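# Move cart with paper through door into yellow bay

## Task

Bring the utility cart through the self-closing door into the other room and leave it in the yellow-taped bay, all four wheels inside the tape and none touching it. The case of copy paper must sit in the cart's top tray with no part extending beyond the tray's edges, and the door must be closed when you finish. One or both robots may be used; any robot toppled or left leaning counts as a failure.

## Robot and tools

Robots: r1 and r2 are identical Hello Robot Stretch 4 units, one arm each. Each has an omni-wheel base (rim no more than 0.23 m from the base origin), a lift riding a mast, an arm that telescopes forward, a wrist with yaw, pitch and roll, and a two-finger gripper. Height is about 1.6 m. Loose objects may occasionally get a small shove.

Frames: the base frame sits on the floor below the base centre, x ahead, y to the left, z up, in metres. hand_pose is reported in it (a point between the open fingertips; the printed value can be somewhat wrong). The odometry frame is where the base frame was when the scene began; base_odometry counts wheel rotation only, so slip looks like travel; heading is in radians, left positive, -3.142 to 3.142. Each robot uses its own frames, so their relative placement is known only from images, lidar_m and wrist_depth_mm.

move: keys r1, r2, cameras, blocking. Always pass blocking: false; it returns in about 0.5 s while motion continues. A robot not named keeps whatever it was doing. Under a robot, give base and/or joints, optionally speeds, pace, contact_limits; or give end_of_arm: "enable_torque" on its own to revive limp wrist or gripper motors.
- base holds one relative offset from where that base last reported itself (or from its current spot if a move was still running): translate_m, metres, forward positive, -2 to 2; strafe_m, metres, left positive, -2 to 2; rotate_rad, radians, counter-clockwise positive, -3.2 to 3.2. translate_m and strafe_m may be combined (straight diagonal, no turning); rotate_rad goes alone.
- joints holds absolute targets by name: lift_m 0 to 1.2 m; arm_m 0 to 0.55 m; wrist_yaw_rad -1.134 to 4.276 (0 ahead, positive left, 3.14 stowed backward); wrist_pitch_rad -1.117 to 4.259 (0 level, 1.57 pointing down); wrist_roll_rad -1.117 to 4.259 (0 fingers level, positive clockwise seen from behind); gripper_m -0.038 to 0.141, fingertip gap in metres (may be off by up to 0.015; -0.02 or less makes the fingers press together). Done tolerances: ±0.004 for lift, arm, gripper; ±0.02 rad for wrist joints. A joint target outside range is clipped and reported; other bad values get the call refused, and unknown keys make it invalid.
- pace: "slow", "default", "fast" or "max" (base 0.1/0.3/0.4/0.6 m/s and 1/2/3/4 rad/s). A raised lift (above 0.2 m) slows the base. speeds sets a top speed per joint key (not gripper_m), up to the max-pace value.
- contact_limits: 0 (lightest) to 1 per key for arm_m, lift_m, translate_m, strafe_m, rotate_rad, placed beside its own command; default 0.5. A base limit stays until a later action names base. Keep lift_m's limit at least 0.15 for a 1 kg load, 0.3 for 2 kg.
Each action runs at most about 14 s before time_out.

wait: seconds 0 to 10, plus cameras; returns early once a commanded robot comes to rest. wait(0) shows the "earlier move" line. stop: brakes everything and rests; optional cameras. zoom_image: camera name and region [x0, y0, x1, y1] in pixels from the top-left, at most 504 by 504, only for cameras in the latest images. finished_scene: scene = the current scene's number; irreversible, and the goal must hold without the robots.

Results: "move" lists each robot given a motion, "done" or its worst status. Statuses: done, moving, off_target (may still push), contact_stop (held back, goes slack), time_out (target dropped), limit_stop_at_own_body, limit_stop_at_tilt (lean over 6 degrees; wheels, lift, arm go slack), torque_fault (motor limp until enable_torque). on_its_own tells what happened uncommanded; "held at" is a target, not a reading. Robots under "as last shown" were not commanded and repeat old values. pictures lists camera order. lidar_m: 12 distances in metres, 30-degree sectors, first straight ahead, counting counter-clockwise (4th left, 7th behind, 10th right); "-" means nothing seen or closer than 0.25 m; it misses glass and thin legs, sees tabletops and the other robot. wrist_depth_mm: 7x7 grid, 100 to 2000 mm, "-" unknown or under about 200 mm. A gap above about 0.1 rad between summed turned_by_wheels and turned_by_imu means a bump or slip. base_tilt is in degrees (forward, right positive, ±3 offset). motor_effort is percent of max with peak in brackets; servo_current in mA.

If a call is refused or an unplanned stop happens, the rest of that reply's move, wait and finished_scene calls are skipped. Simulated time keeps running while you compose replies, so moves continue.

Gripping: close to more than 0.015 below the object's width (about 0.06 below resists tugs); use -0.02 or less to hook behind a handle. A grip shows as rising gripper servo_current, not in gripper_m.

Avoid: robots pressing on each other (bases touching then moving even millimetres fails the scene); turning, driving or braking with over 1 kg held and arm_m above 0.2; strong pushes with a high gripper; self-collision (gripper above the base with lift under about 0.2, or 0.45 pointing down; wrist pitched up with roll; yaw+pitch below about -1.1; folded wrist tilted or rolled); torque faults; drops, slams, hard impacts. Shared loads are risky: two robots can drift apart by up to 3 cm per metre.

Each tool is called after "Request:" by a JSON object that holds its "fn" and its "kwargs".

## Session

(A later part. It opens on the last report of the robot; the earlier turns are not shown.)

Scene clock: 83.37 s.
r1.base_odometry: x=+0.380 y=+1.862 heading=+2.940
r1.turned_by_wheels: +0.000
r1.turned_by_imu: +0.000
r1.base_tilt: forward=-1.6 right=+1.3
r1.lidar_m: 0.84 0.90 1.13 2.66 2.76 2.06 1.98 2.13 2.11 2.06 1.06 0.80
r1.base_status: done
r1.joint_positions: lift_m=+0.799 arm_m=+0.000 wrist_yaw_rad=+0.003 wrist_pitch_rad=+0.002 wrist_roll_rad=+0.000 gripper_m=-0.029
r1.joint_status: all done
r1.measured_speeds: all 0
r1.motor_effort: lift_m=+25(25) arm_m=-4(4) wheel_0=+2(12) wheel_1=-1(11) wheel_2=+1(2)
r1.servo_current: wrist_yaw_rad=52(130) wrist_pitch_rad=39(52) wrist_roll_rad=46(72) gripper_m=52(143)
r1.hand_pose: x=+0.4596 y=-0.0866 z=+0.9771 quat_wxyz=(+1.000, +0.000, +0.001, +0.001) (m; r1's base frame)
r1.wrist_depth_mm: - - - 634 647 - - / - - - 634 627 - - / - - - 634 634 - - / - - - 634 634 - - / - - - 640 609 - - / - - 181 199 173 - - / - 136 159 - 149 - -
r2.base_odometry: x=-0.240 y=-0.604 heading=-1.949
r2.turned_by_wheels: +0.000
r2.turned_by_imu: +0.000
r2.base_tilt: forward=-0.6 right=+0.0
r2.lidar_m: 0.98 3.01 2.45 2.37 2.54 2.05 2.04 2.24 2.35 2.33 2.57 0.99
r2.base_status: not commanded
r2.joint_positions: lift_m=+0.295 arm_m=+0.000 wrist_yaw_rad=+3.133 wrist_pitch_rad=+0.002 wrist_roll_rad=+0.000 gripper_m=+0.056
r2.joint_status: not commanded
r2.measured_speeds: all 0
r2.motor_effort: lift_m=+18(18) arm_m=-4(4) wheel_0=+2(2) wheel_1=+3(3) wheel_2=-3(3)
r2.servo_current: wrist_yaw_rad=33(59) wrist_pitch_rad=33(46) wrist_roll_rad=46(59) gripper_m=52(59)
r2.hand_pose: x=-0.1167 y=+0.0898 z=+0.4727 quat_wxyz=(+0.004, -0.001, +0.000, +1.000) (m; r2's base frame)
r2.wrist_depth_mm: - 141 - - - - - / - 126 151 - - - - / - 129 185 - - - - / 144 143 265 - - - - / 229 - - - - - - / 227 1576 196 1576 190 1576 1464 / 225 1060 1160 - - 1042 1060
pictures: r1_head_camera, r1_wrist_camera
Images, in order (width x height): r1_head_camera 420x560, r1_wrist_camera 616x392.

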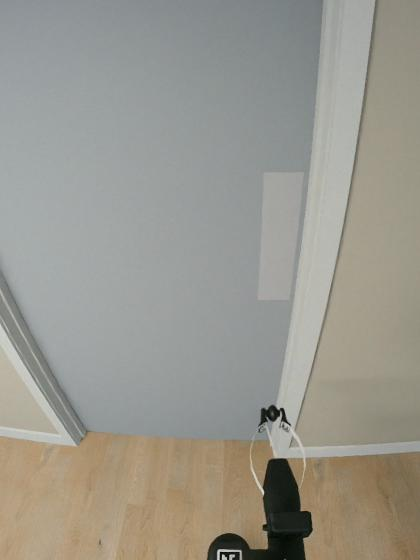

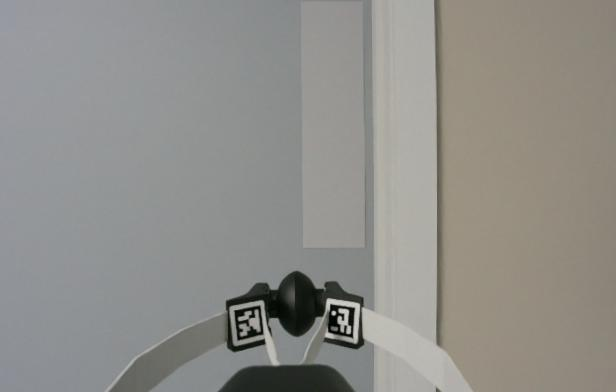

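Request:
{"fn": "move", "kwargs": {"blocking": false, "r1": {"base":{"strafe_m":0.08},"joints":{"arm_m":0.25}}, "cameras": []}}

Request:
{"fn": "wait", "kwargs": {"seconds": 1.5, "cameras": []}}

Request:
{"fn": "move", "kwargs": {"blocking": false, "r1": {"base":{"translate_m":0.45},"pace":"slow","contact_limits":{"translate_m":0.8}}, "cameras": []}}

Request:
{"fn": "wait", "kwargs": {"seconds": 6, "cameras": ["r1_head_camera","r1_head_right_camera"]}}

Scene clock: 99.30 s.
move: r1 moving
r1.base_odometry: x=+0.373 y=+1.826 heading=+2.940
r1.turned_by_wheels: +0.000
r1.turned_by_imu: +0.000
r1.base_tilt: forward=-1.6 right=+1.3
r1.lidar_m: 0.85 0.89 1.13 2.62 2.73 2.08 1.99 2.11 2.16 2.08 1.07 0.79
r1.base_status: strafe_m moving
r1.joint_positions: lift_m=+0.799 arm_m=+0.051 wrist_yaw_rad=+0.003 wrist_pitch_rad=+0.002 wrist_roll_rad=+0.000 gripper_m=-0.029
r1.joint_status: arm_m moving
r1.measured_speeds: translate_m=-0.001 strafe_m=+0.141 rotate_rad=+0.005 lift_m=+0.000 arm_m=+0.195 wrist_yaw_rad=+0.000 wrist_pitch_rad=+0.000 wrist_roll_rad=+0.000
r1.motor_effort: lift_m=+25(25) arm_m=+5(6) wheel_0=-8(11) wheel_1=+9(9) wheel_2=+1(1)
r1.servo_current: wrist_yaw_rad=39(59) wrist_pitch_rad=39(46) wrist_roll_rad=59(72) gripper_m=59(65)
r1.hand_pose: x=+0.5101 y=-0.0867 z=+0.9771 quat_wxyz=(+1.000, +0.000, +0.001, +0.001) (m; r1's base frame)
r1.wrist_depth_mm: - - - 591 585 - - / - - - 597 591 - - / - - - 597 591 - - / - - - 591 591 - - / - - - - 564 - - / - - 181 198 504 - - / - 136 159 - 157 - -
r2: as last shown
r2.base_tilt: forward=-0.7 right=+0.1
r2.lidar_m: 0.97 3.03 2.43 2.38 2.53 2.06 2.07 2.27 2.35 2.33 2.56 0.97
r2.servo_current: wrist_yaw_rad=52(52) wrist_pitch_rad=39(46) wrist_roll_rad=46(52) gripper_m=52(52)
r2.wrist_depth_mm: - 140 - - - - - / - 126 151 - - - - / - 130 184 - - - - / 144 144 265 - - - - / 230 - - - - - - / 228 1537 196 1537 190 1618 1464 / 226 1060 1138 - - 1025 1060
pictures: none
No camera images: "cameras" was empty.

Scene clock: 100.67 s.
earlier move: r1 done
r1.base_odometry: x=+0.364 y=+1.783 heading=+2.940
r1.turned_by_wheels: +0.000
r1.turned_by_imu: +0.000
r1.base_tilt: forward=-1.6 right=+1.2
r1.lidar_m: 0.83 0.89 1.13 2.59 2.71 2.06 1.98 2.14 2.22 2.12 1.09 0.80
r1.base_status: done
r1.joint_positions: lift_m=+0.799 arm_m=+0.250 wrist_yaw_rad=+0.003 wrist_pitch_rad=+0.002 wrist_roll_rad=+0.000 gripper_m=-0.029
r1.joint_status: all done
r1.measured_speeds: all 0
r1.motor_effort: lift_m=+25(25) arm_m=+5(8) wheel_0=-2(11) wheel_1=+0(9) wheel_2=+0(2)
r1.servo_current: wrist_yaw_rad=52(65) wrist_pitch_rad=39(52) wrist_roll_rad=52(78) gripper_m=59(65)
r1.hand_pose: x=+0.7094 y=-0.0867 z=+0.9771 quat_wxyz=(+1.000, +0.000, +0.001, +0.001) (m; r1's base frame)
r1.wrist_depth_mm: 394 394 392 387 384 377 343 / 399 397 392 389 382 382 343 / 402 399 389 392 387 379 345 / 404 399 392 389 387 382 343 / 399 402 397 392 387 384 345 / 402 399 188 200 387 384 347 / 402 402 397 394 177 384 347
r2.base_odometry: x=-0.240 y=-0.604 heading=-1.949
r2.turned_by_wheels: +0.000
r2.turned_by_imu: +0.000
r2.base_tilt: forward=-0.7 right=+0.0
r2.lidar_m: 0.99 3.02 2.45 2.37 2.52 2.09 2.05 2.27 2.38 2.34 2.58 0.99
r2.base_status: not commanded
r2.joint_positions: lift_m=+0.295 arm_m=+0.000 wrist_yaw_rad=+3.133 wrist_pitch_rad=+0.002 wrist_roll_rad=+0.000 gripper_m=+0.056
r2.joint_status: not commanded
r2.measured_speeds: all 0
r2.motor_effort: lift_m=+18(18) arm_m=-4(4) wheel_0=+1(2) wheel_1=+3(3) wheel_2=-2(3)
r2.servo_current: wrist_yaw_rad=46(52) wrist_pitch_rad=39(46) wrist_roll_rad=46(59) gripper_m=59(59)
r2.hand_pose: x=-0.1167 y=+0.0898 z=+0.4727 quat_wxyz=(+0.004, -0.001, +0.000, +1.000) (m; r2's base frame)
r2.wrist_depth_mm: - 140 - - - - - / - 126 151 - - - - / - 130 185 - - - - / 144 143 264 - - - - / 230 - - - - - - / 228 1576 196 1576 190 1618 1464 / 226 1078 1160 - - 1025 1060
wait: 1.37 of 1.5 s (r1 has come to rest)
pictures: none
No camera images: "cameras" was empty.

Scene clock: 101.17 s.
move: r1 moving
r1.base_odometry: x=+0.352 y=+1.786 heading=+2.940
r1.turned_by_wheels: +0.000
r1.turned_by_imu: +0.000
r1.base_tilt: forward=-1.6 right=+1.3
r1.lidar_m: 0.83 0.88 1.11 2.56 2.71 2.07 2.00 2.11 2.19 2.13 1.06 0.79
r1.base_status: translate_m moving
r1.joint_positions: lift_m=+0.799 arm_m=+0.250 wrist_yaw_rad=+0.003 wrist_pitch_rad=+0.002 wrist_roll_rad=+0.000 gripper_m=-0.029
r1.joint_status: not commanded
r1.measured_speeds: translate_m=+0.049 strafe_m=+0.000 rotate_rad=+0.001 lift_m=+0.000 arm_m=+0.000 wrist_yaw_rad=+0.000 wrist_pitch_rad=+0.000 wrist_roll_rad=+0.000
r1.motor_effort: lift_m=+25(25) arm_m=+5(5) wheel_0=+5(5) wheel_1=+3(6) wheel_2=-6(6)
r1.servo_current: wrist_yaw_rad=46(46) wrist_pitch_rad=46(46) wrist_roll_rad=52(52) gripper_m=72(72)
r1.contact_limits: translate_m 0.8
r1.hand_pose: x=+0.7094 y=-0.0867 z=+0.9771 quat_wxyz=(+1.000, +0.000, +0.001, +0.001) (m; r1's base frame)
r1.wrist_depth_mm: 389 382 382 375 373 368 332 / 389 384 377 379 373 368 330 / 387 387 382 377 373 368 334 / 387 387 384 377 375 373 336 / 392 389 387 379 377 373 336 / 394 389 187 198 375 370 336 / 392 392 387 379 377 373 340
r2: as last shown
r2.lidar_m: 0.99 2.99 2.45 2.37 2.57 2.05 2.04 2.26 2.37 2.33 2.53 0.98
r2.motor_effort: lift_m=+18(18) arm_m=-4(4) wheel_0=+2(2) wheel_1=+3(3) wheel_2=-3(3)
r2.servo_current: wrist_yaw_rad=46(52) wrist_pitch_rad=39(46) wrist_roll_rad=52(52) gripper_m=52(52)
r2.wrist_depth_mm: - 141 - - - - - / - 126 151 - - - - / - 129 185 - - - - / 144 144 264 - - - - / 230 - - - - - - / 227 1576 196 1576 190 1618 1430 / 226 1060 1160 - - 1042 1060
pictures: none
No camera images: "cameras" was empty.

Scene clock: 106.47 s.
earlier move: r1 done
r1.base_odometry: x=-0.076 y=+1.874 heading=+2.939
r1.turned_by_wheels: +0.000
r1.turned_by_imu: +0.024
r1.base_tilt: forward=-1.6 right=+1.3
r1.lidar_m: 0.63 0.61 0.73 1.77 2.72 2.52 2.43 2.63 2.23 1.17 0.45 0.44
r1.base_status: done
r1.joint_positions: lift_m=+0.800 arm_m=+0.250 wrist_yaw_rad=-0.012 wrist_pitch_rad=+0.002 wrist_roll_rad=+0.000 gripper_m=-0.030
r1.joint_status: not commanded
r1.measured_speeds: all 0
r1.motor_effort: lift_m=+24(25) arm_m=+9(10) wheel_0=+6(16) wheel_1=+6(12) wheel_2=-14(24)
r1.servo_current: wrist_yaw_rad=72(91) wrist_pitch_rad=46(52) wrist_roll_rad=26(65) gripper_m=46(72)
r1.contact_limits: translate_m 0.8
r1.hand_pose: x=+0.7077 y=-0.0909 z=+0.9772 quat_wxyz=(+1.000, +0.000, +0.001, -0.006) (m; r1's base frame)
r1.wrist_depth_mm: 188 200 216 234 254 277 - / 189 202 217 234 254 279 - / 190 200 216 235 255 277 - / 190 202 217 234 255 278 - / 190 202 216 236 255 278 - / 188 202 209 198 252 278 - / 188 195 214 178 170 282 -
r2.base_odometry: x=-0.240 y=-0.604 heading=-1.949
r2.turned_by_wheels: +0.000
r2.turned_by_imu: +0.001
r2.base_tilt: forward=-0.7 right=+0.1
r2.lidar_m: 1.00 2.98 2.43 2.38 2.56 2.05 2.02 2.25 2.34 2.33 2.57 0.96
r2.base_status: not commanded
r2.joint_positions: lift_m=+0.295 arm_m=+0.000 wrist_yaw_rad=+3.133 wrist_pitch_rad=+0.002 wrist_roll_rad=+0.000 gripper_m=+0.056
r2.joint_status: not commanded
r2.measured_speeds: all 0
r2.motor_effort: lift_m=+18(18) arm_m=-4(4) wheel_0=+2(3) wheel_1=+3(3) wheel_2=-2(3)
r2.servo_current: wrist_yaw_rad=52(65) wrist_pitch_rad=39(52) wrist_roll_rad=39(65) gripper_m=46(59)
r2.hand_pose: x=-0.1167 y=+0.0898 z=+0.4727 quat_wxyz=(+0.004, -0.001, +0.000, +1.000) (m; r2's base frame)
r2.wrist_depth_mm: - 140 - - - - - / - 126 150 - - - - / - 130 185 - - - - / 144 143 263 - - - - / 230 - - - - - - / 228 1537 196 1537 190 1618 1464 / 226 1060 1138 - - 1025 1078
wait: 5.30 of 6 s (r1 has come to rest)
pictures: r1_head_camera, r1_head_right_camera
Images, in order (width x height): r1_head_camera 420x560, r1_head_right_camera 420x672.

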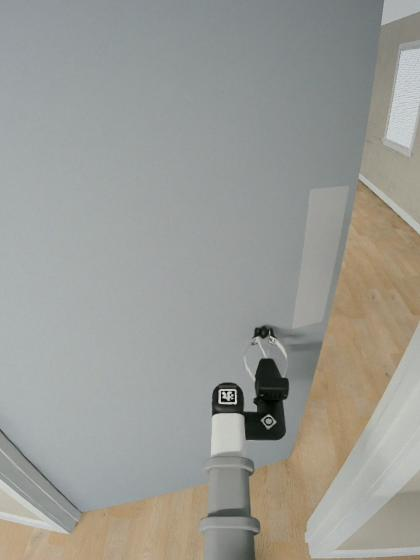

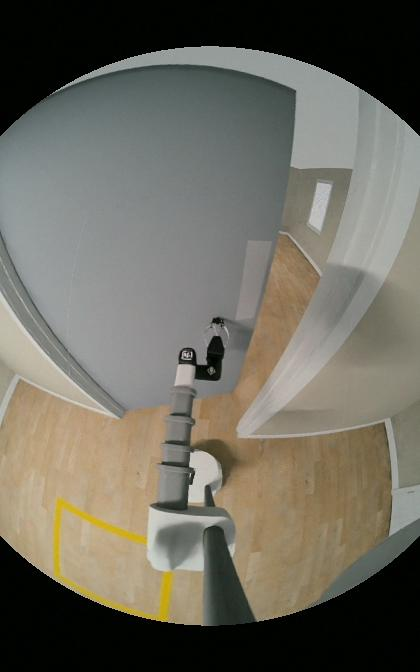

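Request:
{"fn": "move", "kwargs": {"blocking": false, "r1": {"base":{"translate_m":0.35,"strafe_m":0.08},"joints":{"wrist_yaw_rad":0.4,"arm_m":0.3},"speeds":{"wrist_yaw_rad":0.2,"arm_m":0.05},"pace":"slow","contact_limits":{"translate_m":0.8,"strafe_m":0.8,"arm_m":0.9}}, "cameras": []}}

Request:
{"fn": "wait", "kwargs": {"seconds": 6, "cameras": ["r1_head_camera","r1_head_right_camera"]}}

r1: "contact_limits": translate_m and strafe_m are given together and make one move, which takes one limit: state it under one of them only
Scene clock: 121.90 s.
r1.base_odometry: x=-0.076 y=+1.874 heading=+2.939
r1.turned_by_wheels: +0.000
r1.turned_by_imu: +0.000
r1.base_tilt: forward=-1.6 right=+1.3
r1.lidar_m: 0.62 0.62 0.73 1.75 2.69 2.49 2.42 2.60 2.23 1.13 0.45 0.43
r1.base_status: done
r1.joint_positions: lift_m=+0.800 arm_m=+0.250 wrist_yaw_rad=-0.012 wrist_pitch_rad=+0.002 wrist_roll_rad=+0.000 gripper_m=-0.030
r1.joint_status: not commanded
r1.measured_speeds: all 0
r1.motor_effort: lift_m=+24(25) arm_m=+9(10) wheel_0=+6(16) wheel_1=+6(12) wheel_2=-14(24)
r1.servo_current: wrist_yaw_rad=59(91) wrist_pitch_rad=39(52) wrist_roll_rad=33(65) gripper_m=46(72)
r1.contact_limits: translate_m 0.8
r1.hand_pose: x=+0.7077 y=-0.0909 z=+0.9772 quat_wxyz=(+1.000, +0.000, +0.001, -0.006) (m; r1's base frame)
r1.wrist_depth_mm: 189 200 216 233 254 278 - / 190 201 216 235 255 278 - / 189 202 216 234 255 276 - / 190 202 216 236 256 279 - / 190 202 218 235 254 278 - / 187 202 211 199 253 279 - / 188 196 216 182 171 282 1983
r2.base_odometry: x=-0.240 y=-0.604 heading=-1.949
r2.turned_by_wheels: +0.000
r2.turned_by_imu: +0.000
r2.base_tilt: forward=-0.7 right=+0.1
r2.lidar_m: 0.97 3.00 2.43 2.39 2.55 2.07 2.04 2.26 2.36 2.32 2.58 0.97
r2.base_status: not commanded
r2.joint_positions: lift_m=+0.295 arm_m=+0.000 wrist_yaw_rad=+3.133 wrist_pitch_rad=+0.002 wrist_roll_rad=+0.000 gripper_m=+0.056
r2.joint_status: not commanded
r2.measured_speeds: all 0
r2.motor_effort: lift_m=+18(18) arm_m=-4(4) wheel_0=+2(3) wheel_1=+4(3) wheel_2=-2(3)
r2.servo_current: wrist_yaw_rad=39(65) wrist_pitch_rad=46(52) wrist_roll_rad=52(65) gripper_m=46(59)
r2.hand_pose: x=-0.1167 y=+0.0898 z=+0.4727 quat_wxyz=(+0.004, -0.001, +0.000, +1.000) (m; r2's base frame)
r2.wrist_depth_mm: - 141 - - - - - / - 126 151 - - - - / - 129 185 - - - - / 144 144 265 - - - - / 230 - - - - - - / 227 1537 196 1618 190 1618 1464 / 225 1060 1138 - - 1042 1060
pictures: none

not run: a call was refused earlier in this reply.

Request:
{"fn": "move", "kwargs": {"blocking": false, "r1": {"base":{"translate_m":0.35,"strafe_m":0.08},"joints":{"wrist_yaw_rad":0.4,"arm_m":0.3},"speeds":{"wrist_yaw_rad":0.2,"arm_m":0.05},"pace":"slow","contact_limits":{"translate_m":0.8,"arm_m":0.9}}, "cameras": []}}

Request:
{"fn": "wait", "kwargs": {"seconds": 6, "cameras": ["r1_head_camera","r1_head_right_camera"]}}

Scene clock: 127.07 s.
move: r1 moving
r1.base_odometry: x=-0.089 y=+1.874 heading=+2.938
r1.turned_by_wheels: -0.002
r1.turned_by_imu: +0.006
r1.base_tilt: forward=-1.7 right=+1.3
r1.lidar_m: 0.64 0.64 0.74 1.78 2.72 2.50 2.43 2.62 2.24 1.10 0.46 0.48
r1.base_status: translate_m moving; strafe_m moving
r1.joint_positions: lift_m=+0.800 arm_m=+0.271 wrist_yaw_rad=+0.045 wrist_pitch_rad=+0.002 wrist_roll_rad=+0.000 gripper_m=-0.030
r1.joint_status: arm_m moving; wrist_yaw_rad moving
r1.measured_speeds: translate_m=+0.049 strafe_m=+0.011 rotate_rad=-0.011 lift_m=+0.000 arm_m=+0.048 wrist_yaw_rad=+0.183 wrist_pitch_rad=+0.000 wrist_roll_rad=+0.000
r1.motor_effort: lift_m=+24(24) arm_m=+14(18) wheel_0=+0(8) wheel_1=+4(9) wheel_2=-21(26)
r1.servo_current: wrist_yaw_rad=416(442) wrist_pitch_rad=46(46) wrist_roll_rad=39(65) gripper_m=46(46)
r1.contact_limits: arm_m 0.9; translate_m 0.8
r1.hand_pose: x=+0.7342 y=-0.0743 z=+0.9772 quat_wxyz=(+1.000, +0.000, +0.001, +0.023) (m; r1's base frame)
r1.wrist_depth_mm: 186 198 212 229 250 274 - / 185 198 214 230 250 273 303 / 187 199 213 231 250 273 301 / 187 200 213 230 251 274 301 / 188 199 214 231 251 273 303 / 186 200 211 199 246 277 304 / 186 195 179 182 247 267 306
r2.base_odometry: x=-0.240 y=-0.604 heading=-1.949
r2.turned_by_wheels: +0.000
r2.turned_by_imu: +0.000
r2.base_tilt: forward=-0.7 right=+0.1
r2.lidar_m: 1.00 2.99 2.42 2.39 2.54 2.07 2.05 2.27 2.34 2.33 2.57 0.99
r2.base_status: not commanded
r2.joint_positions: lift_m=+0.295 arm_m=+0.000 wrist_yaw_rad=+3.133 wrist_pitch_rad=+0.002 wrist_roll_rad=+0.000 gripper_m=+0.056
r2.joint_status: not commanded
r2.measured_speeds: all 0
r2.motor_effort: lift_m=+18(18) arm_m=-4(4) wheel_0=+2(2) wheel_1=+3(3) wheel_2=-3(3)
r2.servo_current: wrist_yaw_rad=46(59) wrist_pitch_rad=33(46) wrist_roll_rad=59(59) gripper_m=52(52)
r2.hand_pose: x=-0.1167 y=+0.0898 z=+0.4727 quat_wxyz=(+0.004, -0.001, +0.000, +1.000) (m; r2's base frame)
r2.wrist_depth_mm: - 141 - - - - - / - 126 151 - - - - / - 129 184 - - - - / 144 143 264 - - - - / 229 - - - - - - / 227 1618 196 1618 190 1618 1430 / 226 1060 1118 - - 1025 1060
pictures: none
No camera images: "cameras" was empty.

Scene clock: 131.40 s.
earlier move: r1 done
r1.base_odometry: x=-0.435 y=+1.866 heading=+2.938
r1.turned_by_wheels: +0.000
r1.turned_by_imu: -0.053
r1.base_tilt: forward=-1.6 right=+1.3
r1.lidar_m: 0.60 0.51 0.48 0.58 2.59 2.90 2.81 2.91 2.36 0.36 0.39 3.21
r1.base_status: done
r1.joint_positions: lift_m=+0.800 arm_m=+0.299 wrist_yaw_rad=+0.381 wrist_pitch_rad=+0.002 wrist_roll_rad=+0.000 gripper_m=-0.030
r1.joint_status: all done
r1.measured_speeds: all 0
r1.on_its_own: wrist_yaw_rad is at rest, and its servo_current (111 mA) is outside its rest range (0 to 104 mA)
r1.motor_effort: lift_m=+24(24) arm_m=+10(18) wheel_0=-5(8) wheel_1=+2(9) wheel_2=-16(28)
r1.servo_current: wrist_yaw_rad=111(527) wrist_pitch_rad=46(52) wrist_roll_rad=46(65) gripper_m=39(52)
r1.contact_limits: arm_m 0.9; translate_m 0.8
r1.hand_pose: x=+0.7706 y=+0.0260 z=+0.9772 quat_wxyz=(+0.982, +0.000, +0.001, +0.189) (m; r1's base frame)
r1.wrist_depth_mm: 173 188 210 236 272 - - / 170 188 211 236 272 - - / 170 189 211 238 272 - - / 173 190 211 237 273 - - / 174 189 212 238 273 - - / 171 190 202 198 268 - - / 170 184 206 185 260 128 -
r2.base_odometry: x=-0.240 y=-0.604 heading=-1.949
r2.turned_by_wheels: +0.000
r2.turned_by_imu: +0.001
r2.base_tilt: forward=-0.7 right=+0.1
r2.lidar_m: 0.97 2.99 2.41 2.38 2.55 2.07 2.04 2.28 2.35 2.32 2.60 0.99
r2.base_status: not commanded
r2.joint_positions: lift_m=+0.295 arm_m=+0.000 wrist_yaw_rad=+3.133 wrist_pitch_rad=+0.002 wrist_roll_rad=+0.000 gripper_m=+0.056
r2.joint_status: not commanded
r2.measured_speeds: all 0
r2.motor_effort: lift_m=+18(18) arm_m=-3(4) wheel_0=+2(2) wheel_1=+3(4) wheel_2=-3(3)
r2.servo_current: wrist_yaw_rad=59(59) wrist_pitch_rad=39(46) wrist_roll_rad=39(65) gripper_m=52(52)
r2.hand_pose: x=-0.1167 y=+0.0898 z=+0.4727 quat_wxyz=(+0.004, -0.001, +0.000, +1.000) (m; r2's base frame)
r2.wrist_depth_mm: - 141 - - - - - / - 126 151 - - - - / - 130 185 - - - - / 144 144 265 - - - - / 230 - - - - - - / 228 1537 196 1576 190 1618 1430 / 226 1060 1160 - - 1042 1078
wait: 4.33 of 6 s (r1 has come to rest)
pictures: r1_head_camera, r1_head_right_camera
Images, in order (width x height): r1_head_camera 420x560, r1_head_right_camera 420x672.

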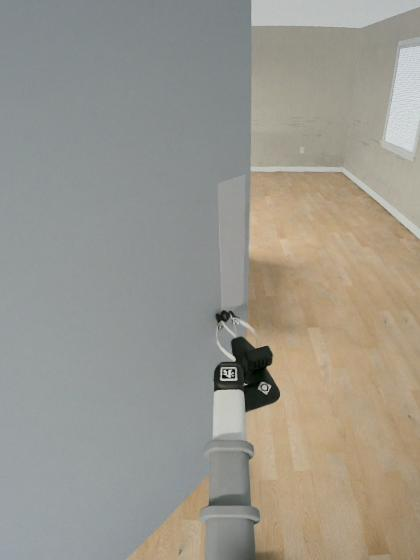

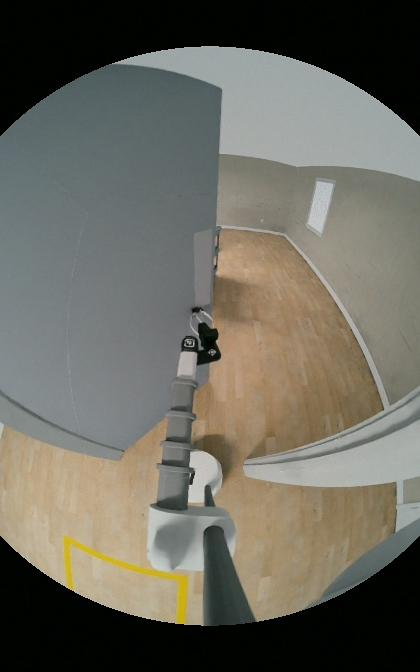

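Request:
{"fn": "move", "kwargs": {"blocking": false, "r1": {"base":{"translate_m":0.3,"strafe_m":0.04},"joints":{"wrist_yaw_rad":0.95},"speeds":{"wrist_yaw_rad":0.25},"pace":"slow","contact_limits":{"translate_m":0.8}}, "cameras": []}}

Request:
{"fn": "wait", "kwargs": {"seconds": 6, "cameras": ["r1_head_camera","r1_head_right_camera","r2_head_camera"]}}

Scene clock: 138.30 s.
move: r1 moving
r1.base_odometry: x=-0.448 y=+1.867 heading=+2.935
r1.turned_by_wheels: -0.003
r1.turned_by_imu: -0.005
r1.base_tilt: forward=-1.6 right=+1.3
r1.lidar_m: 0.64 0.50 0.49 0.56 2.61 2.89 2.81 2.94 2.34 0.35 0.40 3.21
r1.base_status: translate_m moving; strafe_m moving
r1.joint_positions: lift_m=+0.800 arm_m=+0.300 wrist_yaw_rad=+0.467 wrist_pitch_rad=+0.002 wrist_roll_rad=+0.000 gripper_m=-0.030
r1.joint_status: wrist_yaw_rad moving
r1.measured_speeds: translate_m=+0.048 strafe_m=+0.007 rotate_rad=-0.001 lift_m=+0.000 arm_m=+0.000 wrist_yaw_rad=+0.213 wrist_pitch_rad=+0.000 wrist_roll_rad=+0.000
r1.motor_effort: lift_m=+24(24) arm_m=+9(10) wheel_0=-10(11) wheel_1=-1(4) wheel_2=-21(22)
r1.servo_current: wrist_yaw_rad=410(410) wrist_pitch_rad=46(52) wrist_roll_rad=52(59) gripper_m=46(46)
r1.contact_limits: arm_m 0.9; translate_m 0.8
r1.hand_pose: x=+0.7673 y=+0.0518 z=+0.9772 quat_wxyz=(+0.973, +0.000, +0.001, +0.231) (m; r1's base frame)
r1.wrist_depth_mm: 173 189 208 231 262 - - / 172 189 209 232 263 - - / 172 190 209 234 262 - - / 175 190 210 235 264 - - / 175 190 210 235 263 - - / 171 191 205 198 254 - - / 174 186 179 166 263 135 -
r2: as last shown
r2.turned_by_imu: +0.000
r2.base_tilt: forward=-0.6 right=+0.1
r2.lidar_m: 1.00 3.03 2.44 2.37 2.55 2.07 2.05 2.25 2.35 2.31 2.57 0.96
r2.motor_effort: lift_m=+18(18) arm_m=-3(4) wheel_0=+2(3) wheel_1=+3(3) wheel_2=-3(3)
r2.servo_current: wrist_yaw_rad=39(52) wrist_pitch_rad=39(46) wrist_roll_rad=65(65) gripper_m=46(52)
r2.wrist_depth_mm: - 141 - - - - - / - 126 151 - - - - / - 130 185 - - - - / 144 144 264 - - - - / 230 - - - - - - / 227 1576 196 1537 190 1618 1464 / 227 1078 1160 - - 1025 1060
pictures: none
No camera images: "cameras" was empty.

Scene clock: 142.10 s.
earlier move: r1 done
r1.base_odometry: x=-0.737 y=+1.888 heading=+2.937
r1.turned_by_wheels: +0.002
r1.turned_by_imu: -0.021
r1.base_tilt: forward=-1.6 right=+1.3
r1.lidar_m: 0.69 0.46 0.40 0.43 0.54 3.22 3.14 3.22 0.41 0.62 2.38 3.19
r1.base_status: done
r1.joint_positions: lift_m=+0.800 arm_m=+0.300 wrist_yaw_rad=+0.949 wrist_pitch_rad=+0.002 wrist_roll_rad=+0.000 gripper_m=-0.030
r1.joint_status: all done
r1.measured_speeds: all 0
r1.motor_effort: lift_m=+24(24) arm_m=+4(10) wheel_0=-4(13) wheel_1=+3(8) wheel_2=-10(24)
r1.servo_current: wrist_yaw_rad=46(455) wrist_pitch_rad=46(52) wrist_roll_rad=52(72) gripper_m=39(52)
r1.contact_limits: arm_m 0.9; translate_m 0.8
r1.hand_pose: x=+0.7099 y=+0.1834 z=+0.9772 quat_wxyz=(+0.890, +0.000, +0.001, +0.457) (m; r1's base frame)
r1.wrist_depth_mm: 196 206 217 228 - - - / 196 206 219 234 - - - / 196 207 220 233 - - - / 198 208 220 231 - - - / 199 207 219 235 - - - / 196 208 188 196 - - - / 200 204 218 178 146 - -
r2.base_odometry: x=-0.240 y=-0.604 heading=-1.949
r2.turned_by_wheels: +0.000
r2.turned_by_imu: +0.001
r2.base_tilt: forward=-0.7 right=+0.0
r2.lidar_m: 0.93 2.99 2.44 2.37 2.54 2.09 2.05 2.26 2.35 2.30 2.57 0.98
r2.base_status: not commanded
r2.joint_positions: lift_m=+0.295 arm_m=+0.000 wrist_yaw_rad=+3.133 wrist_pitch_rad=+0.002 wrist_roll_rad=+0.000 gripper_m=+0.056
r2.joint_status: not commanded
r2.measured_speeds: all 0
r2.motor_effort: lift_m=+18(18) arm_m=-4(4) wheel_0=+2(3) wheel_1=+3(4) wheel_2=-3(3)
r2.servo_current: wrist_yaw_rad=52(59) wrist_pitch_rad=46(46) wrist_roll_rad=33(65) gripper_m=59(59)
r2.hand_pose: x=-0.1167 y=+0.0898 z=+0.4727 quat_wxyz=(+0.004, -0.001, +0.000, +1.000) (m; r2's base frame)
r2.wrist_depth_mm: - 141 - - - - - / - 126 151 - - - - / - 130 185 - - - - / 144 144 264 - - - - / 229 - - - - - - / 227 1618 196 1537 190 1618 1464 / 227 1078 1160 - - 1042 1060
wait: 3.80 of 6 s (r1 has come to rest)
pictures: r1_head_camera, r1_head_right_camera, r2_head_camera
Images, in order (width x height): r1_head_camera 420x560, r1_head_right_camera 420x672, r2_head_camera 420x560.

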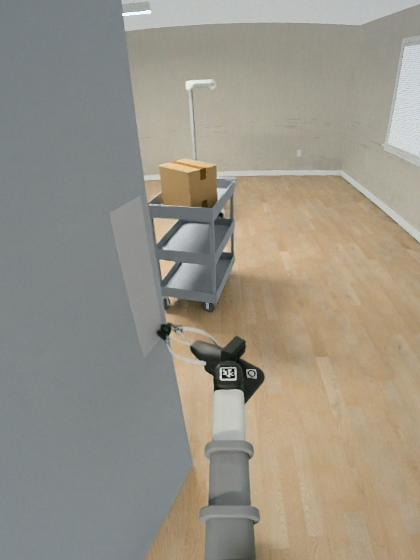

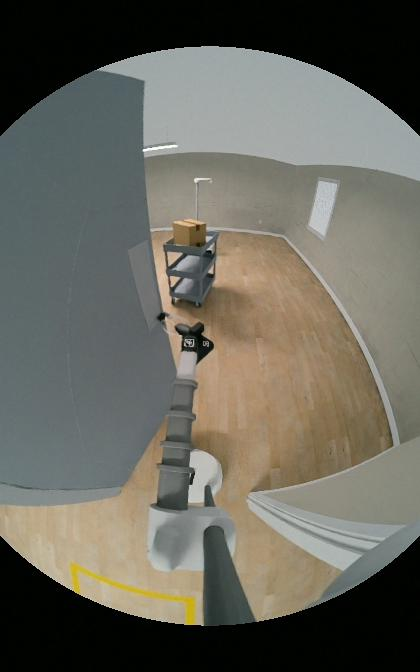

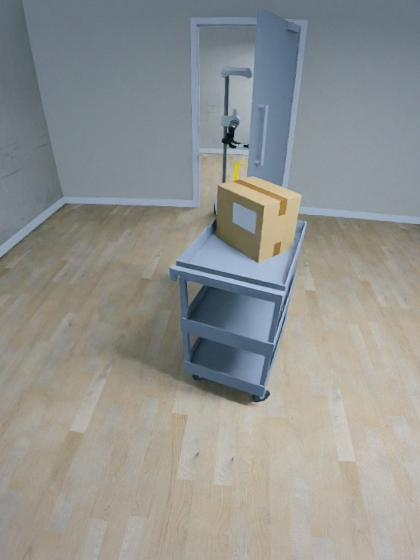

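Request:
{"fn": "move", "kwargs": {"blocking": false, "r1": {"base":{"translate_m":0.3,"strafe_m":0.1},"joints":{"wrist_yaw_rad":1.1,"arm_m":0.03},"speeds":{"wrist_yaw_rad":0.25,"arm_m":0.1},"pace":"slow","contact_limits":{"translate_m":0.8}}, "cameras": []}}

Request:
{"fn": "wait", "kwargs": {"seconds": 6, "cameras": ["r1_head_camera","r1_head_right_camera","r2_head_camera"]}}

Scene clock: 147.97 s.
move: r1 moving
r1.base_odometry: x=-0.750 y=+1.887 heading=+2.934
r1.turned_by_wheels: -0.003
r1.turned_by_imu: -0.003
r1.base_tilt: forward=-1.6 right=+1.3
r1.lidar_m: 0.70 0.46 0.38 0.42 0.51 3.26 3.13 3.21 0.43 0.67 2.36 3.20
r1.base_status: translate_m moving; strafe_m moving
r1.joint_positions: lift_m=+0.800 arm_m=+0.262 wrist_yaw_rad=+1.016 wrist_pitch_rad=+0.002 wrist_roll_rad=+0.000 gripper_m=-0.030
r1.joint_status: arm_m moving; wrist_yaw_rad moving
r1.measured_speeds: translate_m=+0.049 strafe_m=+0.016 rotate_rad=+0.003 lift_m=+0.000 arm_m=-0.100 wrist_yaw_rad=+0.245 wrist_pitch_rad=+0.000 wrist_roll_rad=+0.000
r1.motor_effort: lift_m=+24(24) arm_m=-3(6) wheel_0=-13(13) wheel_1=+0(7) wheel_2=-19(19)
r1.servo_current: wrist_yaw_rad=455(455) wrist_pitch_rad=46(52) wrist_roll_rad=72(72) gripper_m=46(52)
r1.contact_limits: translate_m 0.8
r1.hand_pose: x=+0.6594 y=+0.1991 z=+0.9772 quat_wxyz=(+0.874, -0.001, +0.001, +0.486) (m; r1's base frame)
r1.wrist_depth_mm: 198 208 216 228 - - - / 198 208 216 229 240 - - / 198 209 217 229 241 - - / 199 208 218 229 241 - - / 200 209 218 230 242 - - / 200 209 216 198 181 - - / 201 208 177 183 238 136 -
r2: as last shown
r2.turned_by_imu: +0.000
r2.base_tilt: forward=-0.7 right=+0.1
r2.lidar_m: 0.98 2.97 2.46 2.38 2.55 2.07 2.05 2.24 2.36 2.32 2.58 0.97
r2.motor_effort: lift_m=+18(18) arm_m=-4(4) wheel_0=+2(2) wheel_1=+3(3) wheel_2=-3(3)
r2.servo_current: wrist_yaw_rad=46(52) wrist_pitch_rad=33(46) wrist_roll_rad=39(59) gripper_m=52(52)
r2.wrist_depth_mm: - 141 - - - - - / - 127 151 - - - - / - 129 185 - - - - / 144 144 264 - - - - / 230 - - - - - - / 227 1576 196 1576 190 1661 1430 / 226 1098 1160 - - 1042 1060
pictures: none
No camera images: "cameras" was empty.

Scene clock: 151.87 s.
earlier move: r1 done
r1.base_odometry: x=-1.050 y=+1.852 heading=+2.937
r1.turned_by_wheels: +0.002
r1.turned_by_imu: -0.007
r1.base_tilt: forward=-1.6 right=+1.3
r1.lidar_m: 1.54 0.35 0.29 0.28 0.34 0.61 3.47 0.74 0.69 1.68 2.45 3.27
r1.base_status: done
r1.joint_positions: lift_m=+0.800 arm_m=+0.030 wrist_yaw_rad=+1.097 wrist_pitch_rad=+0.002 wrist_roll_rad=+0.000 gripper_m=-0.030
r1.joint_status: all done
r1.measured_speeds: all 0
r1.motor_effort: lift_m=+24(24) arm_m=+4(8) wheel_0=-4(15) wheel_1=+6(8) wheel_2=-8(19)
r1.servo_current: wrist_yaw_rad=65(455) wrist_pitch_rad=46(52) wrist_roll_rad=46(72) gripper_m=46(52)
r1.contact_limits: translate_m 0.8
r1.hand_pose: x=+0.4102 y=+0.2168 z=+0.9772 quat_wxyz=(+0.853, -0.001, +0.001, +0.521) (m; r1's base frame)
r1.wrist_depth_mm: 198 210 219 232 246 - - / 199 209 220 232 246 - - / 198 209 220 233 245 - - / 198 210 222 233 246 - - / 200 209 220 233 246 - - / 199 209 187 198 181 - - / 200 205 219 182 163 - -
r2.base_odometry: x=-0.240 y=-0.604 heading=-1.949
r2.turned_by_wheels: +0.000
r2.turned_by_imu: +0.001
r2.base_tilt: forward=-0.6 right=+0.1
r2.lidar_m: 0.99 3.01 2.44 2.38 2.57 2.07 2.04 2.27 2.34 2.34 2.56 0.98
r2.base_status: not commanded
r2.joint_positions: lift_m=+0.295 arm_m=+0.000 wrist_yaw_rad=+3.133 wrist_pitch_rad=+0.002 wrist_roll_rad=+0.000 gripper_m=+0.056
r2.joint_status: not commanded
r2.measured_speeds: all 0
r2.motor_effort: lift_m=+18(18) arm_m=-4(4) wheel_0=+2(2) wheel_1=+3(4) wheel_2=-2(3)
r2.servo_current: wrist_yaw_rad=33(65) wrist_pitch_rad=39(52) wrist_roll_rad=46(59) gripper_m=52(52)
r2.hand_pose: x=-0.1167 y=+0.0898 z=+0.4727 quat_wxyz=(+0.004, -0.001, +0.000, +1.000) (m; r2's base frame)
r2.wrist_depth_mm: - 141 - - - - - / - 126 151 - - - - / - 129 185 - - - - / 144 144 264 - - - - / 229 - - - - - - / 229 1537 196 1499 190 1618 1430 / 226 1060 1160 - - 1025 1060
wait: 3.90 of 6 s (r1 has come to rest)
pictures: r1_head_camera, r1_head_right_camera, r2_head_camera
Images, in order (width x height): r1_head_camera 420x560, r1_head_right_camera 420x672, r2_head_camera 420x560.

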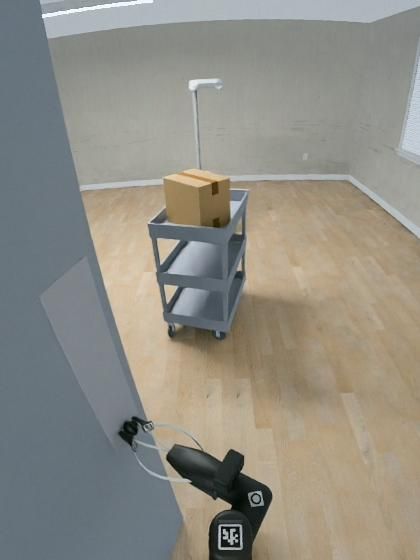

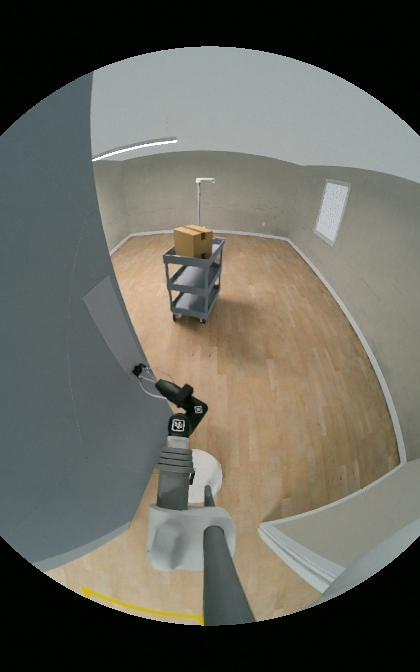

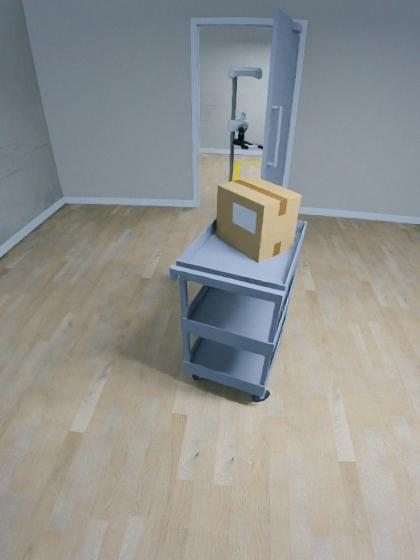

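Request:
{"fn": "move", "kwargs": {"blocking": false, "r1": {"base":{"translate_m":0.22,"strafe_m":0.2},"joints":{"wrist_yaw_rad":1.6},"speeds":{"wrist_yaw_rad":0.25},"pace":"slow","contact_limits":{"translate_m":0.8}}, "cameras": []}}

Request:
{"fn": "wait", "kwargs": {"seconds": 6, "cameras": ["r1_head_camera","r1_head_right_camera","r2_head_camera"]}}

Scene clock: 157.97 s.
move: r1 moving
r1.base_odometry: x=-1.062 y=+1.846 heading=+2.935
r1.turned_by_wheels: -0.002
r1.turned_by_imu: -0.002
r1.base_tilt: forward=-1.6 right=+1.3
r1.lidar_m: 1.54 0.36 0.28 0.29 0.34 0.61 3.48 0.72 0.67 1.69 2.46 3.26
r1.base_status: translate_m moving; strafe_m moving
r1.joint_positions: lift_m=+0.800 arm_m=+0.030 wrist_yaw_rad=+1.176 wrist_pitch_rad=+0.002 wrist_roll_rad=+0.000 gripper_m=-0.030
r1.joint_status: wrist_yaw_rad moving
r1.measured_speeds: translate_m=+0.037 strafe_m=+0.034 rotate_rad=-0.002 lift_m=+0.000 arm_m=+0.000 wrist_yaw_rad=+0.193 wrist_pitch_rad=+0.000 wrist_roll_rad=+0.000
r1.motor_effort: lift_m=+24(24) arm_m=+4(4) wheel_0=-15(16) wheel_1=+4(9) wheel_2=-11(13)
r1.servo_current: wrist_yaw_rad=280(280) wrist_pitch_rad=39(46) wrist_roll_rad=59(72) gripper_m=46(52)
r1.contact_limits: translate_m 0.8
r1.hand_pose: x=+0.3924 y=+0.2326 z=+0.9772 quat_wxyz=(+0.832, -0.001, +0.001, +0.555) (m; r1's base frame)
r1.wrist_depth_mm: 202 211 218 229 241 - - / 202 211 219 229 240 - - / 202 211 219 230 241 - - / 201 211 220 230 240 - - / 202 211 220 230 244 - - / 202 212 217 200 182 - - / 203 209 218 184 242 - -
r2: as last shown
r2.turned_by_imu: +0.000
r2.base_tilt: forward=-0.7 right=+0.1
r2.lidar_m: 0.97 3.03 2.46 2.39 2.55 2.10 2.04 2.27 2.36 2.33 2.57 0.98
r2.motor_effort: lift_m=+18(18) arm_m=-4(4) wheel_0=+2(2) wheel_1=+3(3) wheel_2=-3(3)
r2.servo_current: wrist_yaw_rad=46(59) wrist_pitch_rad=33(46) wrist_roll_rad=46(59) gripper_m=46(59)
r2.wrist_depth_mm: - 140 - - - - - / - 126 150 - - - - / - 130 185 - - - - / 144 143 264 - - - - / 230 - - - - - - / 228 1576 196 1537 190 1661 1464 / 226 1078 1160 - - 1025 1060
pictures: none
No camera images: "cameras" was empty.

Scene clock: 161.67 s.
earlier move: r1 done
r1.base_odometry: x=-1.307 y=+1.702 heading=+2.936
r1.turned_by_wheels: +0.001
r1.turned_by_imu: -0.001
r1.base_tilt: forward=-1.6 right=+1.3
r1.lidar_m: 1.35 0.39 0.28 0.25 0.27 0.37 3.71 0.98 0.98 2.42 2.65 3.55
r1.base_status: done
r1.joint_positions: lift_m=+0.800 arm_m=+0.030 wrist_yaw_rad=+1.599 wrist_pitch_rad=+0.002 wrist_roll_rad=+0.000 gripper_m=-0.030
r1.joint_status: all done
r1.measured_speeds: all 0
r1.motor_effort: lift_m=+24(24) arm_m=-4(4) wheel_0=-7(21) wheel_1=+4(10) wheel_2=-6(13)
r1.servo_current: wrist_yaw_rad=46(397) wrist_pitch_rad=46(52) wrist_roll_rad=59(72) gripper_m=46(52)
r1.contact_limits: translate_m 0.8
r1.hand_pose: x=+0.2801 y=+0.2907 z=+0.9772 quat_wxyz=(+0.697, -0.001, +0.001, +0.717) (m; r1's base frame)
r1.wrist_depth_mm: 228 228 228 227 - - - / 228 229 228 228 - - - / 229 229 229 229 - - - / 229 231 229 229 - - - / 229 230 229 230 - - - / 230 231 187 196 232 - - / 231 153 232 182 146 - -
r2.base_odometry: x=-0.240 y=-0.604 heading=-1.949
r2.turned_by_wheels: +0.000
r2.turned_by_imu: +0.001
r2.base_tilt: forward=-0.7 right=+0.0
r2.lidar_m: 0.99 3.02 2.44 2.39 2.59 2.07 2.05 2.27 2.36 2.32 2.55 0.97
r2.base_status: not commanded
r2.joint_positions: lift_m=+0.295 arm_m=+0.000 wrist_yaw_rad=+3.133 wrist_pitch_rad=+0.002 wrist_roll_rad=+0.000 gripper_m=+0.056
r2.joint_status: not commanded
r2.measured_speeds: all 0
r2.motor_effort: lift_m=+18(18) arm_m=-4(4) wheel_0=+2(2) wheel_1=+3(3) wheel_2=-2(3)
r2.servo_current: wrist_yaw_rad=46(65) wrist_pitch_rad=46(52) wrist_roll_rad=39(65) gripper_m=46(59)
r2.hand_pose: x=-0.1167 y=+0.0898 z=+0.4727 quat_wxyz=(+0.004, -0.001, +0.000, +1.000) (m; r2's base frame)
r2.wrist_depth_mm: - 140 - - - - - / - 126 151 - - - - / - 130 185 - - - - / 144 143 264 - - - - / 229 - - - - - - / 226 1576 196 1576 190 1576 1464 / 226 1060 1160 - - 1025 1060
wait: 3.70 of 6 s (r1 has come to rest)
pictures: r1_head_camera, r1_head_right_camera, r2_head_camera
Images, in order (width x height): r1_head_camera 420x560, r1_head_right_camera 420x672, r2_head_camera 420x560.

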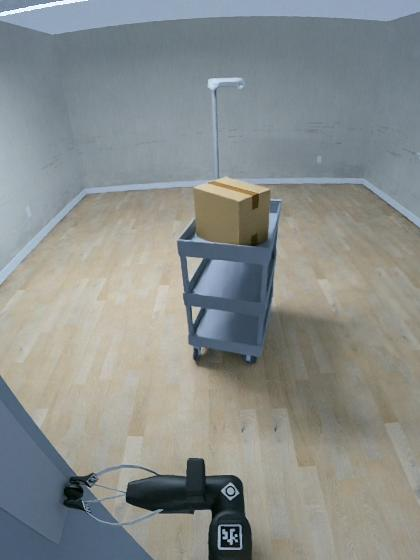

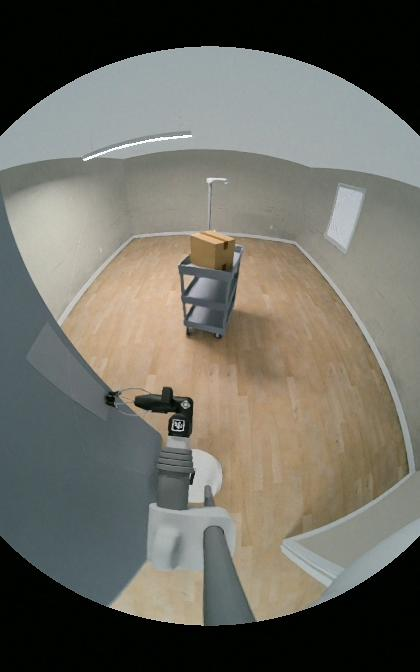

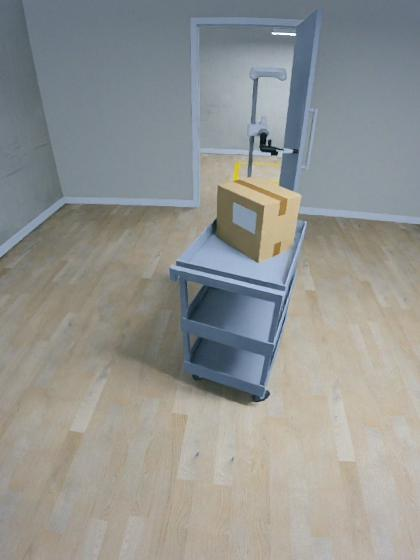

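Request:
{"fn": "move", "kwargs": {"blocking": false, "r1": {"base":{"strafe_m":0.4},"pace":"slow","contact_limits":{"strafe_m":0.5}}, "cameras": []}}

Request:
{"fn": "wait", "kwargs": {"seconds": 6, "cameras": ["r1_head_camera","r1_head_right_camera","r2_head_camera"]}}

Scene clock: 167.87 s.
move: r1 moving
r1.base_odometry: x=-1.309 y=+1.687 heading=+2.935
r1.turned_by_wheels: -0.001
r1.turned_by_imu: -0.001
r1.base_tilt: forward=-1.6 right=+1.3
r1.lidar_m: 1.34 0.42 0.27 0.25 0.26 0.36 3.70 0.99 0.99 2.44 2.67 3.54
r1.base_status: strafe_m moving
r1.joint_positions: lift_m=+0.800 arm_m=+0.030 wrist_yaw_rad=+1.599 wrist_pitch_rad=+0.002 wrist_roll_rad=+0.000 gripper_m=-0.030
r1.joint_status: not commanded
r1.measured_speeds: translate_m=+0.000 strafe_m=+0.057 rotate_rad=-0.001 lift_m=+0.000 arm_m=+0.000 wrist_yaw_rad=+0.000 wrist_pitch_rad=+0.000 wrist_roll_rad=+0.000
r1.motor_effort: lift_m=+24(24) arm_m=-3(4) wheel_0=-14(14) wheel_1=+6(10) wheel_2=-2(5)
r1.servo_current: wrist_yaw_rad=39(65) wrist_pitch_rad=39(46) wrist_roll_rad=72(72) gripper_m=46(52)
r1.contact_limits: strafe_m 0.5
r1.hand_pose: x=+0.2801 y=+0.2907 z=+0.9772 quat_wxyz=(+0.697, -0.001, +0.001, +0.717) (m; r1's base frame)
r1.wrist_depth_mm: 226 226 225 226 - - - / 226 227 226 228 - - - / 225 226 226 229 - - - / 228 227 229 229 - - - / 227 229 228 229 - - - / 228 228 187 200 230 - - / 229 154 230 229 147 - -
r2: as last shown
r2.turned_by_imu: +0.000
r2.base_tilt: forward=-0.6 right=+0.1
r2.lidar_m: 0.98 2.99 2.44 2.38 2.57 2.08 2.06 2.29 2.36 2.32 2.57 0.97
r2.motor_effort: lift_m=+18(18) arm_m=-4(4) wheel_0=+2(2) wheel_1=+3(3) wheel_2=-3(3)
r2.servo_current: wrist_yaw_rad=39(59) wrist_pitch_rad=39(46) wrist_roll_rad=52(59) gripper_m=52(52)
r2.wrist_depth_mm: - 140 - - - - - / - 126 150 - - - - / - 129 185 - - - - / 144 144 264 - - - - / 229 - - - - - - / 227 1537 196 1576 190 1618 1430 / 226 1060 1138 - - 1042 1078
pictures: none
No camera images: "cameras" was empty.

Scene clock: 171.07 s.
earlier move: r1 contact_stop
r1.base_odometry: x=-1.350 y=+1.505 heading=+2.918
r1.turned_by_wheels: -0.017
r1.turned_by_imu: -0.070
r1.base_tilt: forward=-1.6 right=+1.3
r1.lidar_m: 1.36 3.21 0.25 0.25 0.25 0.25 0.42 3.73 1.11 2.05 2.79 3.55
r1.base_status: strafe_m contact_stop (by the wheels' count: +0.201 of +0.400)
r1.joint_positions: lift_m=+0.800 arm_m=+0.030 wrist_yaw_rad=+1.597 wrist_pitch_rad=+0.002 wrist_roll_rad=+0.000 gripper_m=-0.030
r1.joint_status: not commanded
r1.measured_speeds: all 0
r1.on_its_own: the wheels are slack since a contact_stop
r1.motor_effort: lift_m=+23(24) arm_m=-3(4) wheel_0=+0(29) wheel_1=+0(14) wheel_2=+0(12)
r1.servo_current: wrist_yaw_rad=33(65) wrist_pitch_rad=39(52) wrist_roll_rad=59(72) gripper_m=46(52)
r1.contact_limits: strafe_m 0.5
r1.hand_pose: x=+0.2807 y=+0.2906 z=+0.9773 quat_wxyz=(+0.698, -0.001, +0.001, +0.716) (m; r1's base frame)
r1.wrist_depth_mm: 195 204 216 - - - - / 195 206 220 - - - - / 195 205 218 - - - - / 195 204 218 - - - - / 196 206 217 - - - - / 194 207 213 198 - - - / 195 201 219 168 155 - -
r2.base_odometry: x=-0.240 y=-0.604 heading=-1.949
r2.turned_by_wheels: +0.000
r2.turned_by_imu: +0.000
r2.base_tilt: forward=-0.7 right=+0.0
r2.lidar_m: 1.00 3.02 2.44 2.39 2.55 2.06 2.06 2.28 2.36 2.33 2.59 0.98
r2.base_status: not commanded
r2.joint_positions: lift_m=+0.295 arm_m=+0.000 wrist_yaw_rad=+3.133 wrist_pitch_rad=+0.002 wrist_roll_rad=+0.000 gripper_m=+0.056
r2.joint_status: not commanded
r2.measured_speeds: all 0
r2.motor_effort: lift_m=+18(18) arm_m=-4(4) wheel_0=+2(2) wheel_1=+3(4) wheel_2=-3(3)
r2.servo_current: wrist_yaw_rad=52(65) wrist_pitch_rad=39(46) wrist_roll_rad=46(59) gripper_m=46(59)
r2.hand_pose: x=-0.1167 y=+0.0898 z=+0.4727 quat_wxyz=(+0.004, -0.001, +0.000, +1.000) (m; r2's base frame)
r2.wrist_depth_mm: - 141 - - - - - / - 126 151 - - - - / - 129 184 - - - - / 144 143 263 - - - - / 230 - - - - - - / 228 1576 197 1537 190 1576 1464 / 226 1060 1138 - - 1025 1078
wait: 3.20 of 6 s (r1 has come to rest)
pictures: r1_head_camera, r1_head_right_camera, r2_head_camera
Images, in order (width x height): r1_head_camera 420x560, r1_head_right_camera 420x672, r2_head_camera 420x560.

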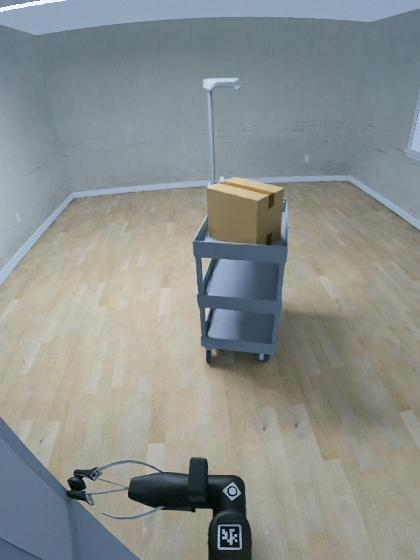

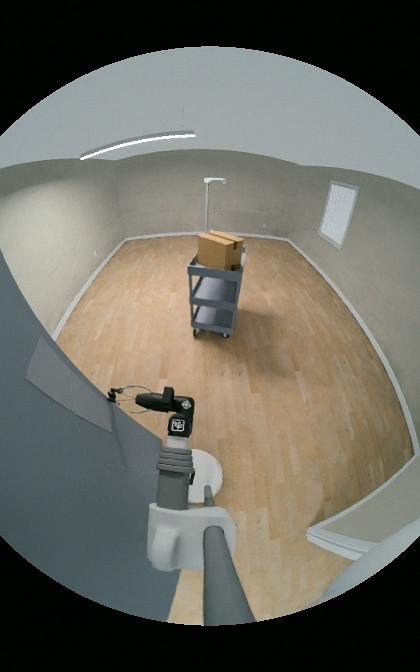

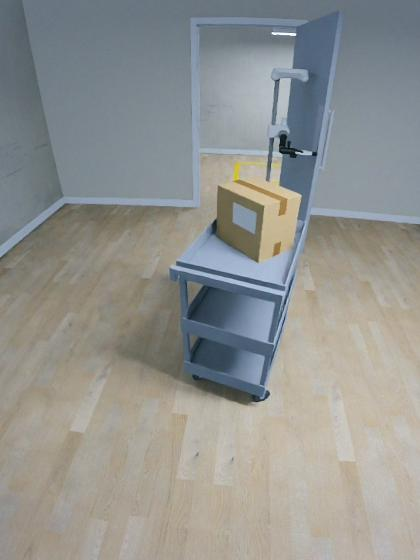

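Request:
{"fn": "move", "kwargs": {"blocking": false, "r1": {"base":{"strafe_m":0.15},"pace":"slow","contact_limits":{"strafe_m":0.8}}, "cameras": []}}

Request:
{"fn": "wait", "kwargs": {"seconds": 4, "cameras": ["r1_head_right_camera","r1_head_left_camera","r2_head_camera"]}}

Scene clock: 181.23 s.
move: r1 moving
r1.base_odometry: x=-1.353 y=+1.491 heading=+2.918
r1.turned_by_wheels: +0.001
r1.turned_by_imu: +0.001
r1.base_tilt: forward=-1.6 right=+1.3
r1.lidar_m: 1.36 3.19 0.25 0.26 - 0.25 0.40 3.72 1.15 2.01 2.80 3.57
r1.base_status: strafe_m moving
r1.joint_positions: lift_m=+0.800 arm_m=+0.030 wrist_yaw_rad=+1.597 wrist_pitch_rad=+0.002 wrist_roll_rad=+0.000 gripper_m=-0.030
r1.joint_status: not commanded
r1.measured_speeds: translate_m=+0.001 strafe_m=+0.053 rotate_rad=+0.005 lift_m=+0.000 arm_m=+0.000 wrist_yaw_rad=+0.000 wrist_pitch_rad=+0.000 wrist_roll_rad=+0.000
r1.motor_effort: lift_m=+23(23) arm_m=-4(4) wheel_0=-10(13) wheel_1=+15(15) wheel_2=-1(1)
r1.servo_current: wrist_yaw_rad=52(65) wrist_pitch_rad=46(52) wrist_roll_rad=59(65) gripper_m=46(46)
r1.contact_limits: strafe_m 0.8
r1.hand_pose: x=+0.2807 y=+0.2906 z=+0.9773 quat_wxyz=(+0.698, -0.001, +0.001, +0.716) (m; r1's base frame)
r1.wrist_depth_mm: 198 207 220 - - - - / 198 208 222 - - - - / 198 209 222 - - - - / 197 208 223 - - - - / 197 208 224 - - - - / 199 210 217 199 - - - / 196 204 221 167 156 - -
r2: as last shown
r2.base_tilt: forward=-0.7 right=+0.1
r2.lidar_m: 0.97 2.99 2.46 2.39 2.54 2.09 2.04 2.26 2.35 2.32 2.57 0.99
r2.motor_effort: lift_m=+18(18) arm_m=-4(4) wheel_0=+2(3) wheel_1=+3(3) wheel_2=-3(3)
r2.servo_current: wrist_yaw_rad=52(65) wrist_pitch_rad=39(39) wrist_roll_rad=39(59) gripper_m=46(52)
r2.wrist_depth_mm: - 141 - - - - - / - 126 151 - - - - / - 129 185 - - - - / 144 144 263 - - - - / 229 - - - - - - / 227 1576 195 1537 190 1618 1430 / 226 1060 1118 - - 1042 1060
pictures: none
No camera images: "cameras" was empty.

Scene clock: 182.97 s.
earlier move: r1 contact_stop
r1.base_odometry: x=-1.362 y=+1.461 heading=+2.910
r1.turned_by_wheels: -0.008
r1.turned_by_imu: -0.007
r1.base_tilt: forward=-1.6 right=+1.3
r1.lidar_m: 1.35 3.20 0.25 0.25 0.25 0.25 0.41 3.72 1.14 1.99 2.78 3.56
r1.base_status: strafe_m contact_stop (by the wheels' count: +0.046 of +0.150)
r1.joint_positions: lift_m=+0.800 arm_m=+0.030 wrist_yaw_rad=+1.597 wrist_pitch_rad=+0.002 wrist_roll_rad=+0.000 gripper_m=-0.030
r1.joint_status: not commanded
r1.measured_speeds: all 0
r1.on_its_own: the wheels are slack since a contact_stop
r1.motor_effort: lift_m=+23(23) arm_m=-4(4) wheel_0=+0(36) wheel_1=+0(33) wheel_2=+0(10)
r1.servo_current: wrist_yaw_rad=33(72) wrist_pitch_rad=39(52) wrist_roll_rad=52(65) gripper_m=46(52)
r1.contact_limits: strafe_m 0.8
r1.hand_pose: x=+0.2807 y=+0.2906 z=+0.9773 quat_wxyz=(+0.698, -0.001, +0.001, +0.716) (m; r1's base frame)
r1.wrist_depth_mm: 195 204 216 - - - - / 196 206 220 - - - - / 196 206 218 - - - - / 195 207 218 - - - - / 195 207 218 - - - - / 196 207 213 198 - - - / 196 202 220 166 156 - -
r2.base_odometry: x=-0.240 y=-0.604 heading=-1.949
r2.turned_by_wheels: +0.000
r2.turned_by_imu: +0.000
r2.base_tilt: forward=-0.7 right=+0.1
r2.lidar_m: 1.00 2.98 2.46 2.38 2.58 2.07 2.06 2.24 2.34 2.34 2.60 0.97
r2.base_status: not commanded
r2.joint_positions: lift_m=+0.295 arm_m=+0.000 wrist_yaw_rad=+3.133 wrist_pitch_rad=+0.002 wrist_roll_rad=+0.000 gripper_m=+0.056
r2.joint_status: not commanded
r2.measured_speeds: all 0
r2.motor_effort: lift_m=+18(18) arm_m=-4(4) wheel_0=+2(3) wheel_1=+3(3) wheel_2=-3(3)
r2.servo_current: wrist_yaw_rad=33(65) wrist_pitch_rad=39(46) wrist_roll_rad=46(59) gripper_m=52(52)
r2.hand_pose: x=-0.1167 y=+0.0898 z=+0.4727 quat_wxyz=(+0.004, -0.001, +0.000, +1.000) (m; r2's base frame)
r2.wrist_depth_mm: - 140 - - - - - / - 126 150 - - - - / - 130 185 - - - - / 144 143 265 - - - - / 229 - - - - - - / 228 1576 196 1537 190 1618 1430 / 226 1060 1138 - - 1025 1060
wait: 1.73 of 4 s (r1 has come to rest)
pictures: r1_head_left_camera, r1_head_right_camera, r2_head_camera
Images, in order (width x height): r1_head_left_camera 420x672, r1_head_right_camera 420x672, r2_head_camera 420x560.

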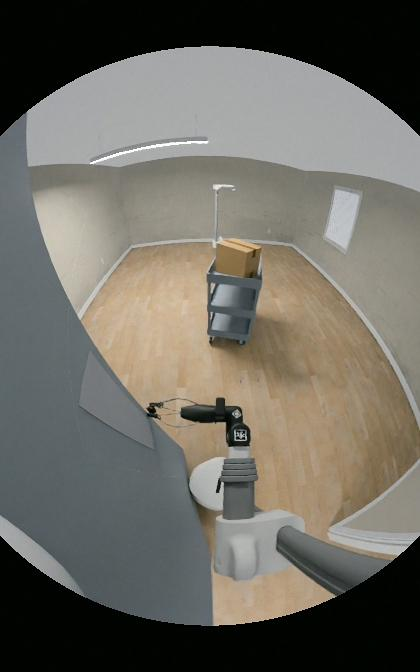

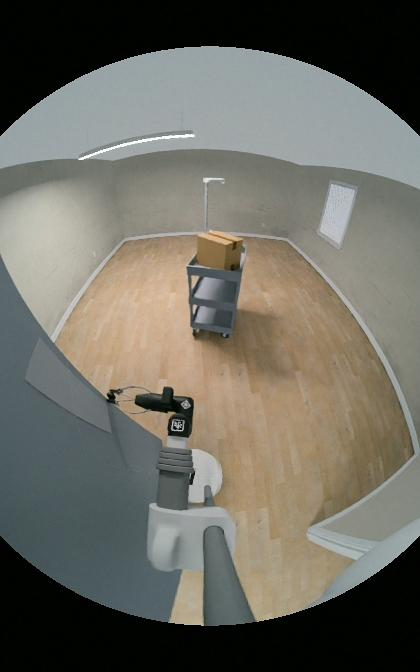

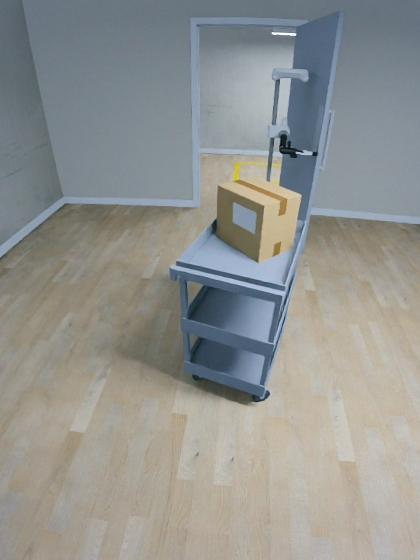

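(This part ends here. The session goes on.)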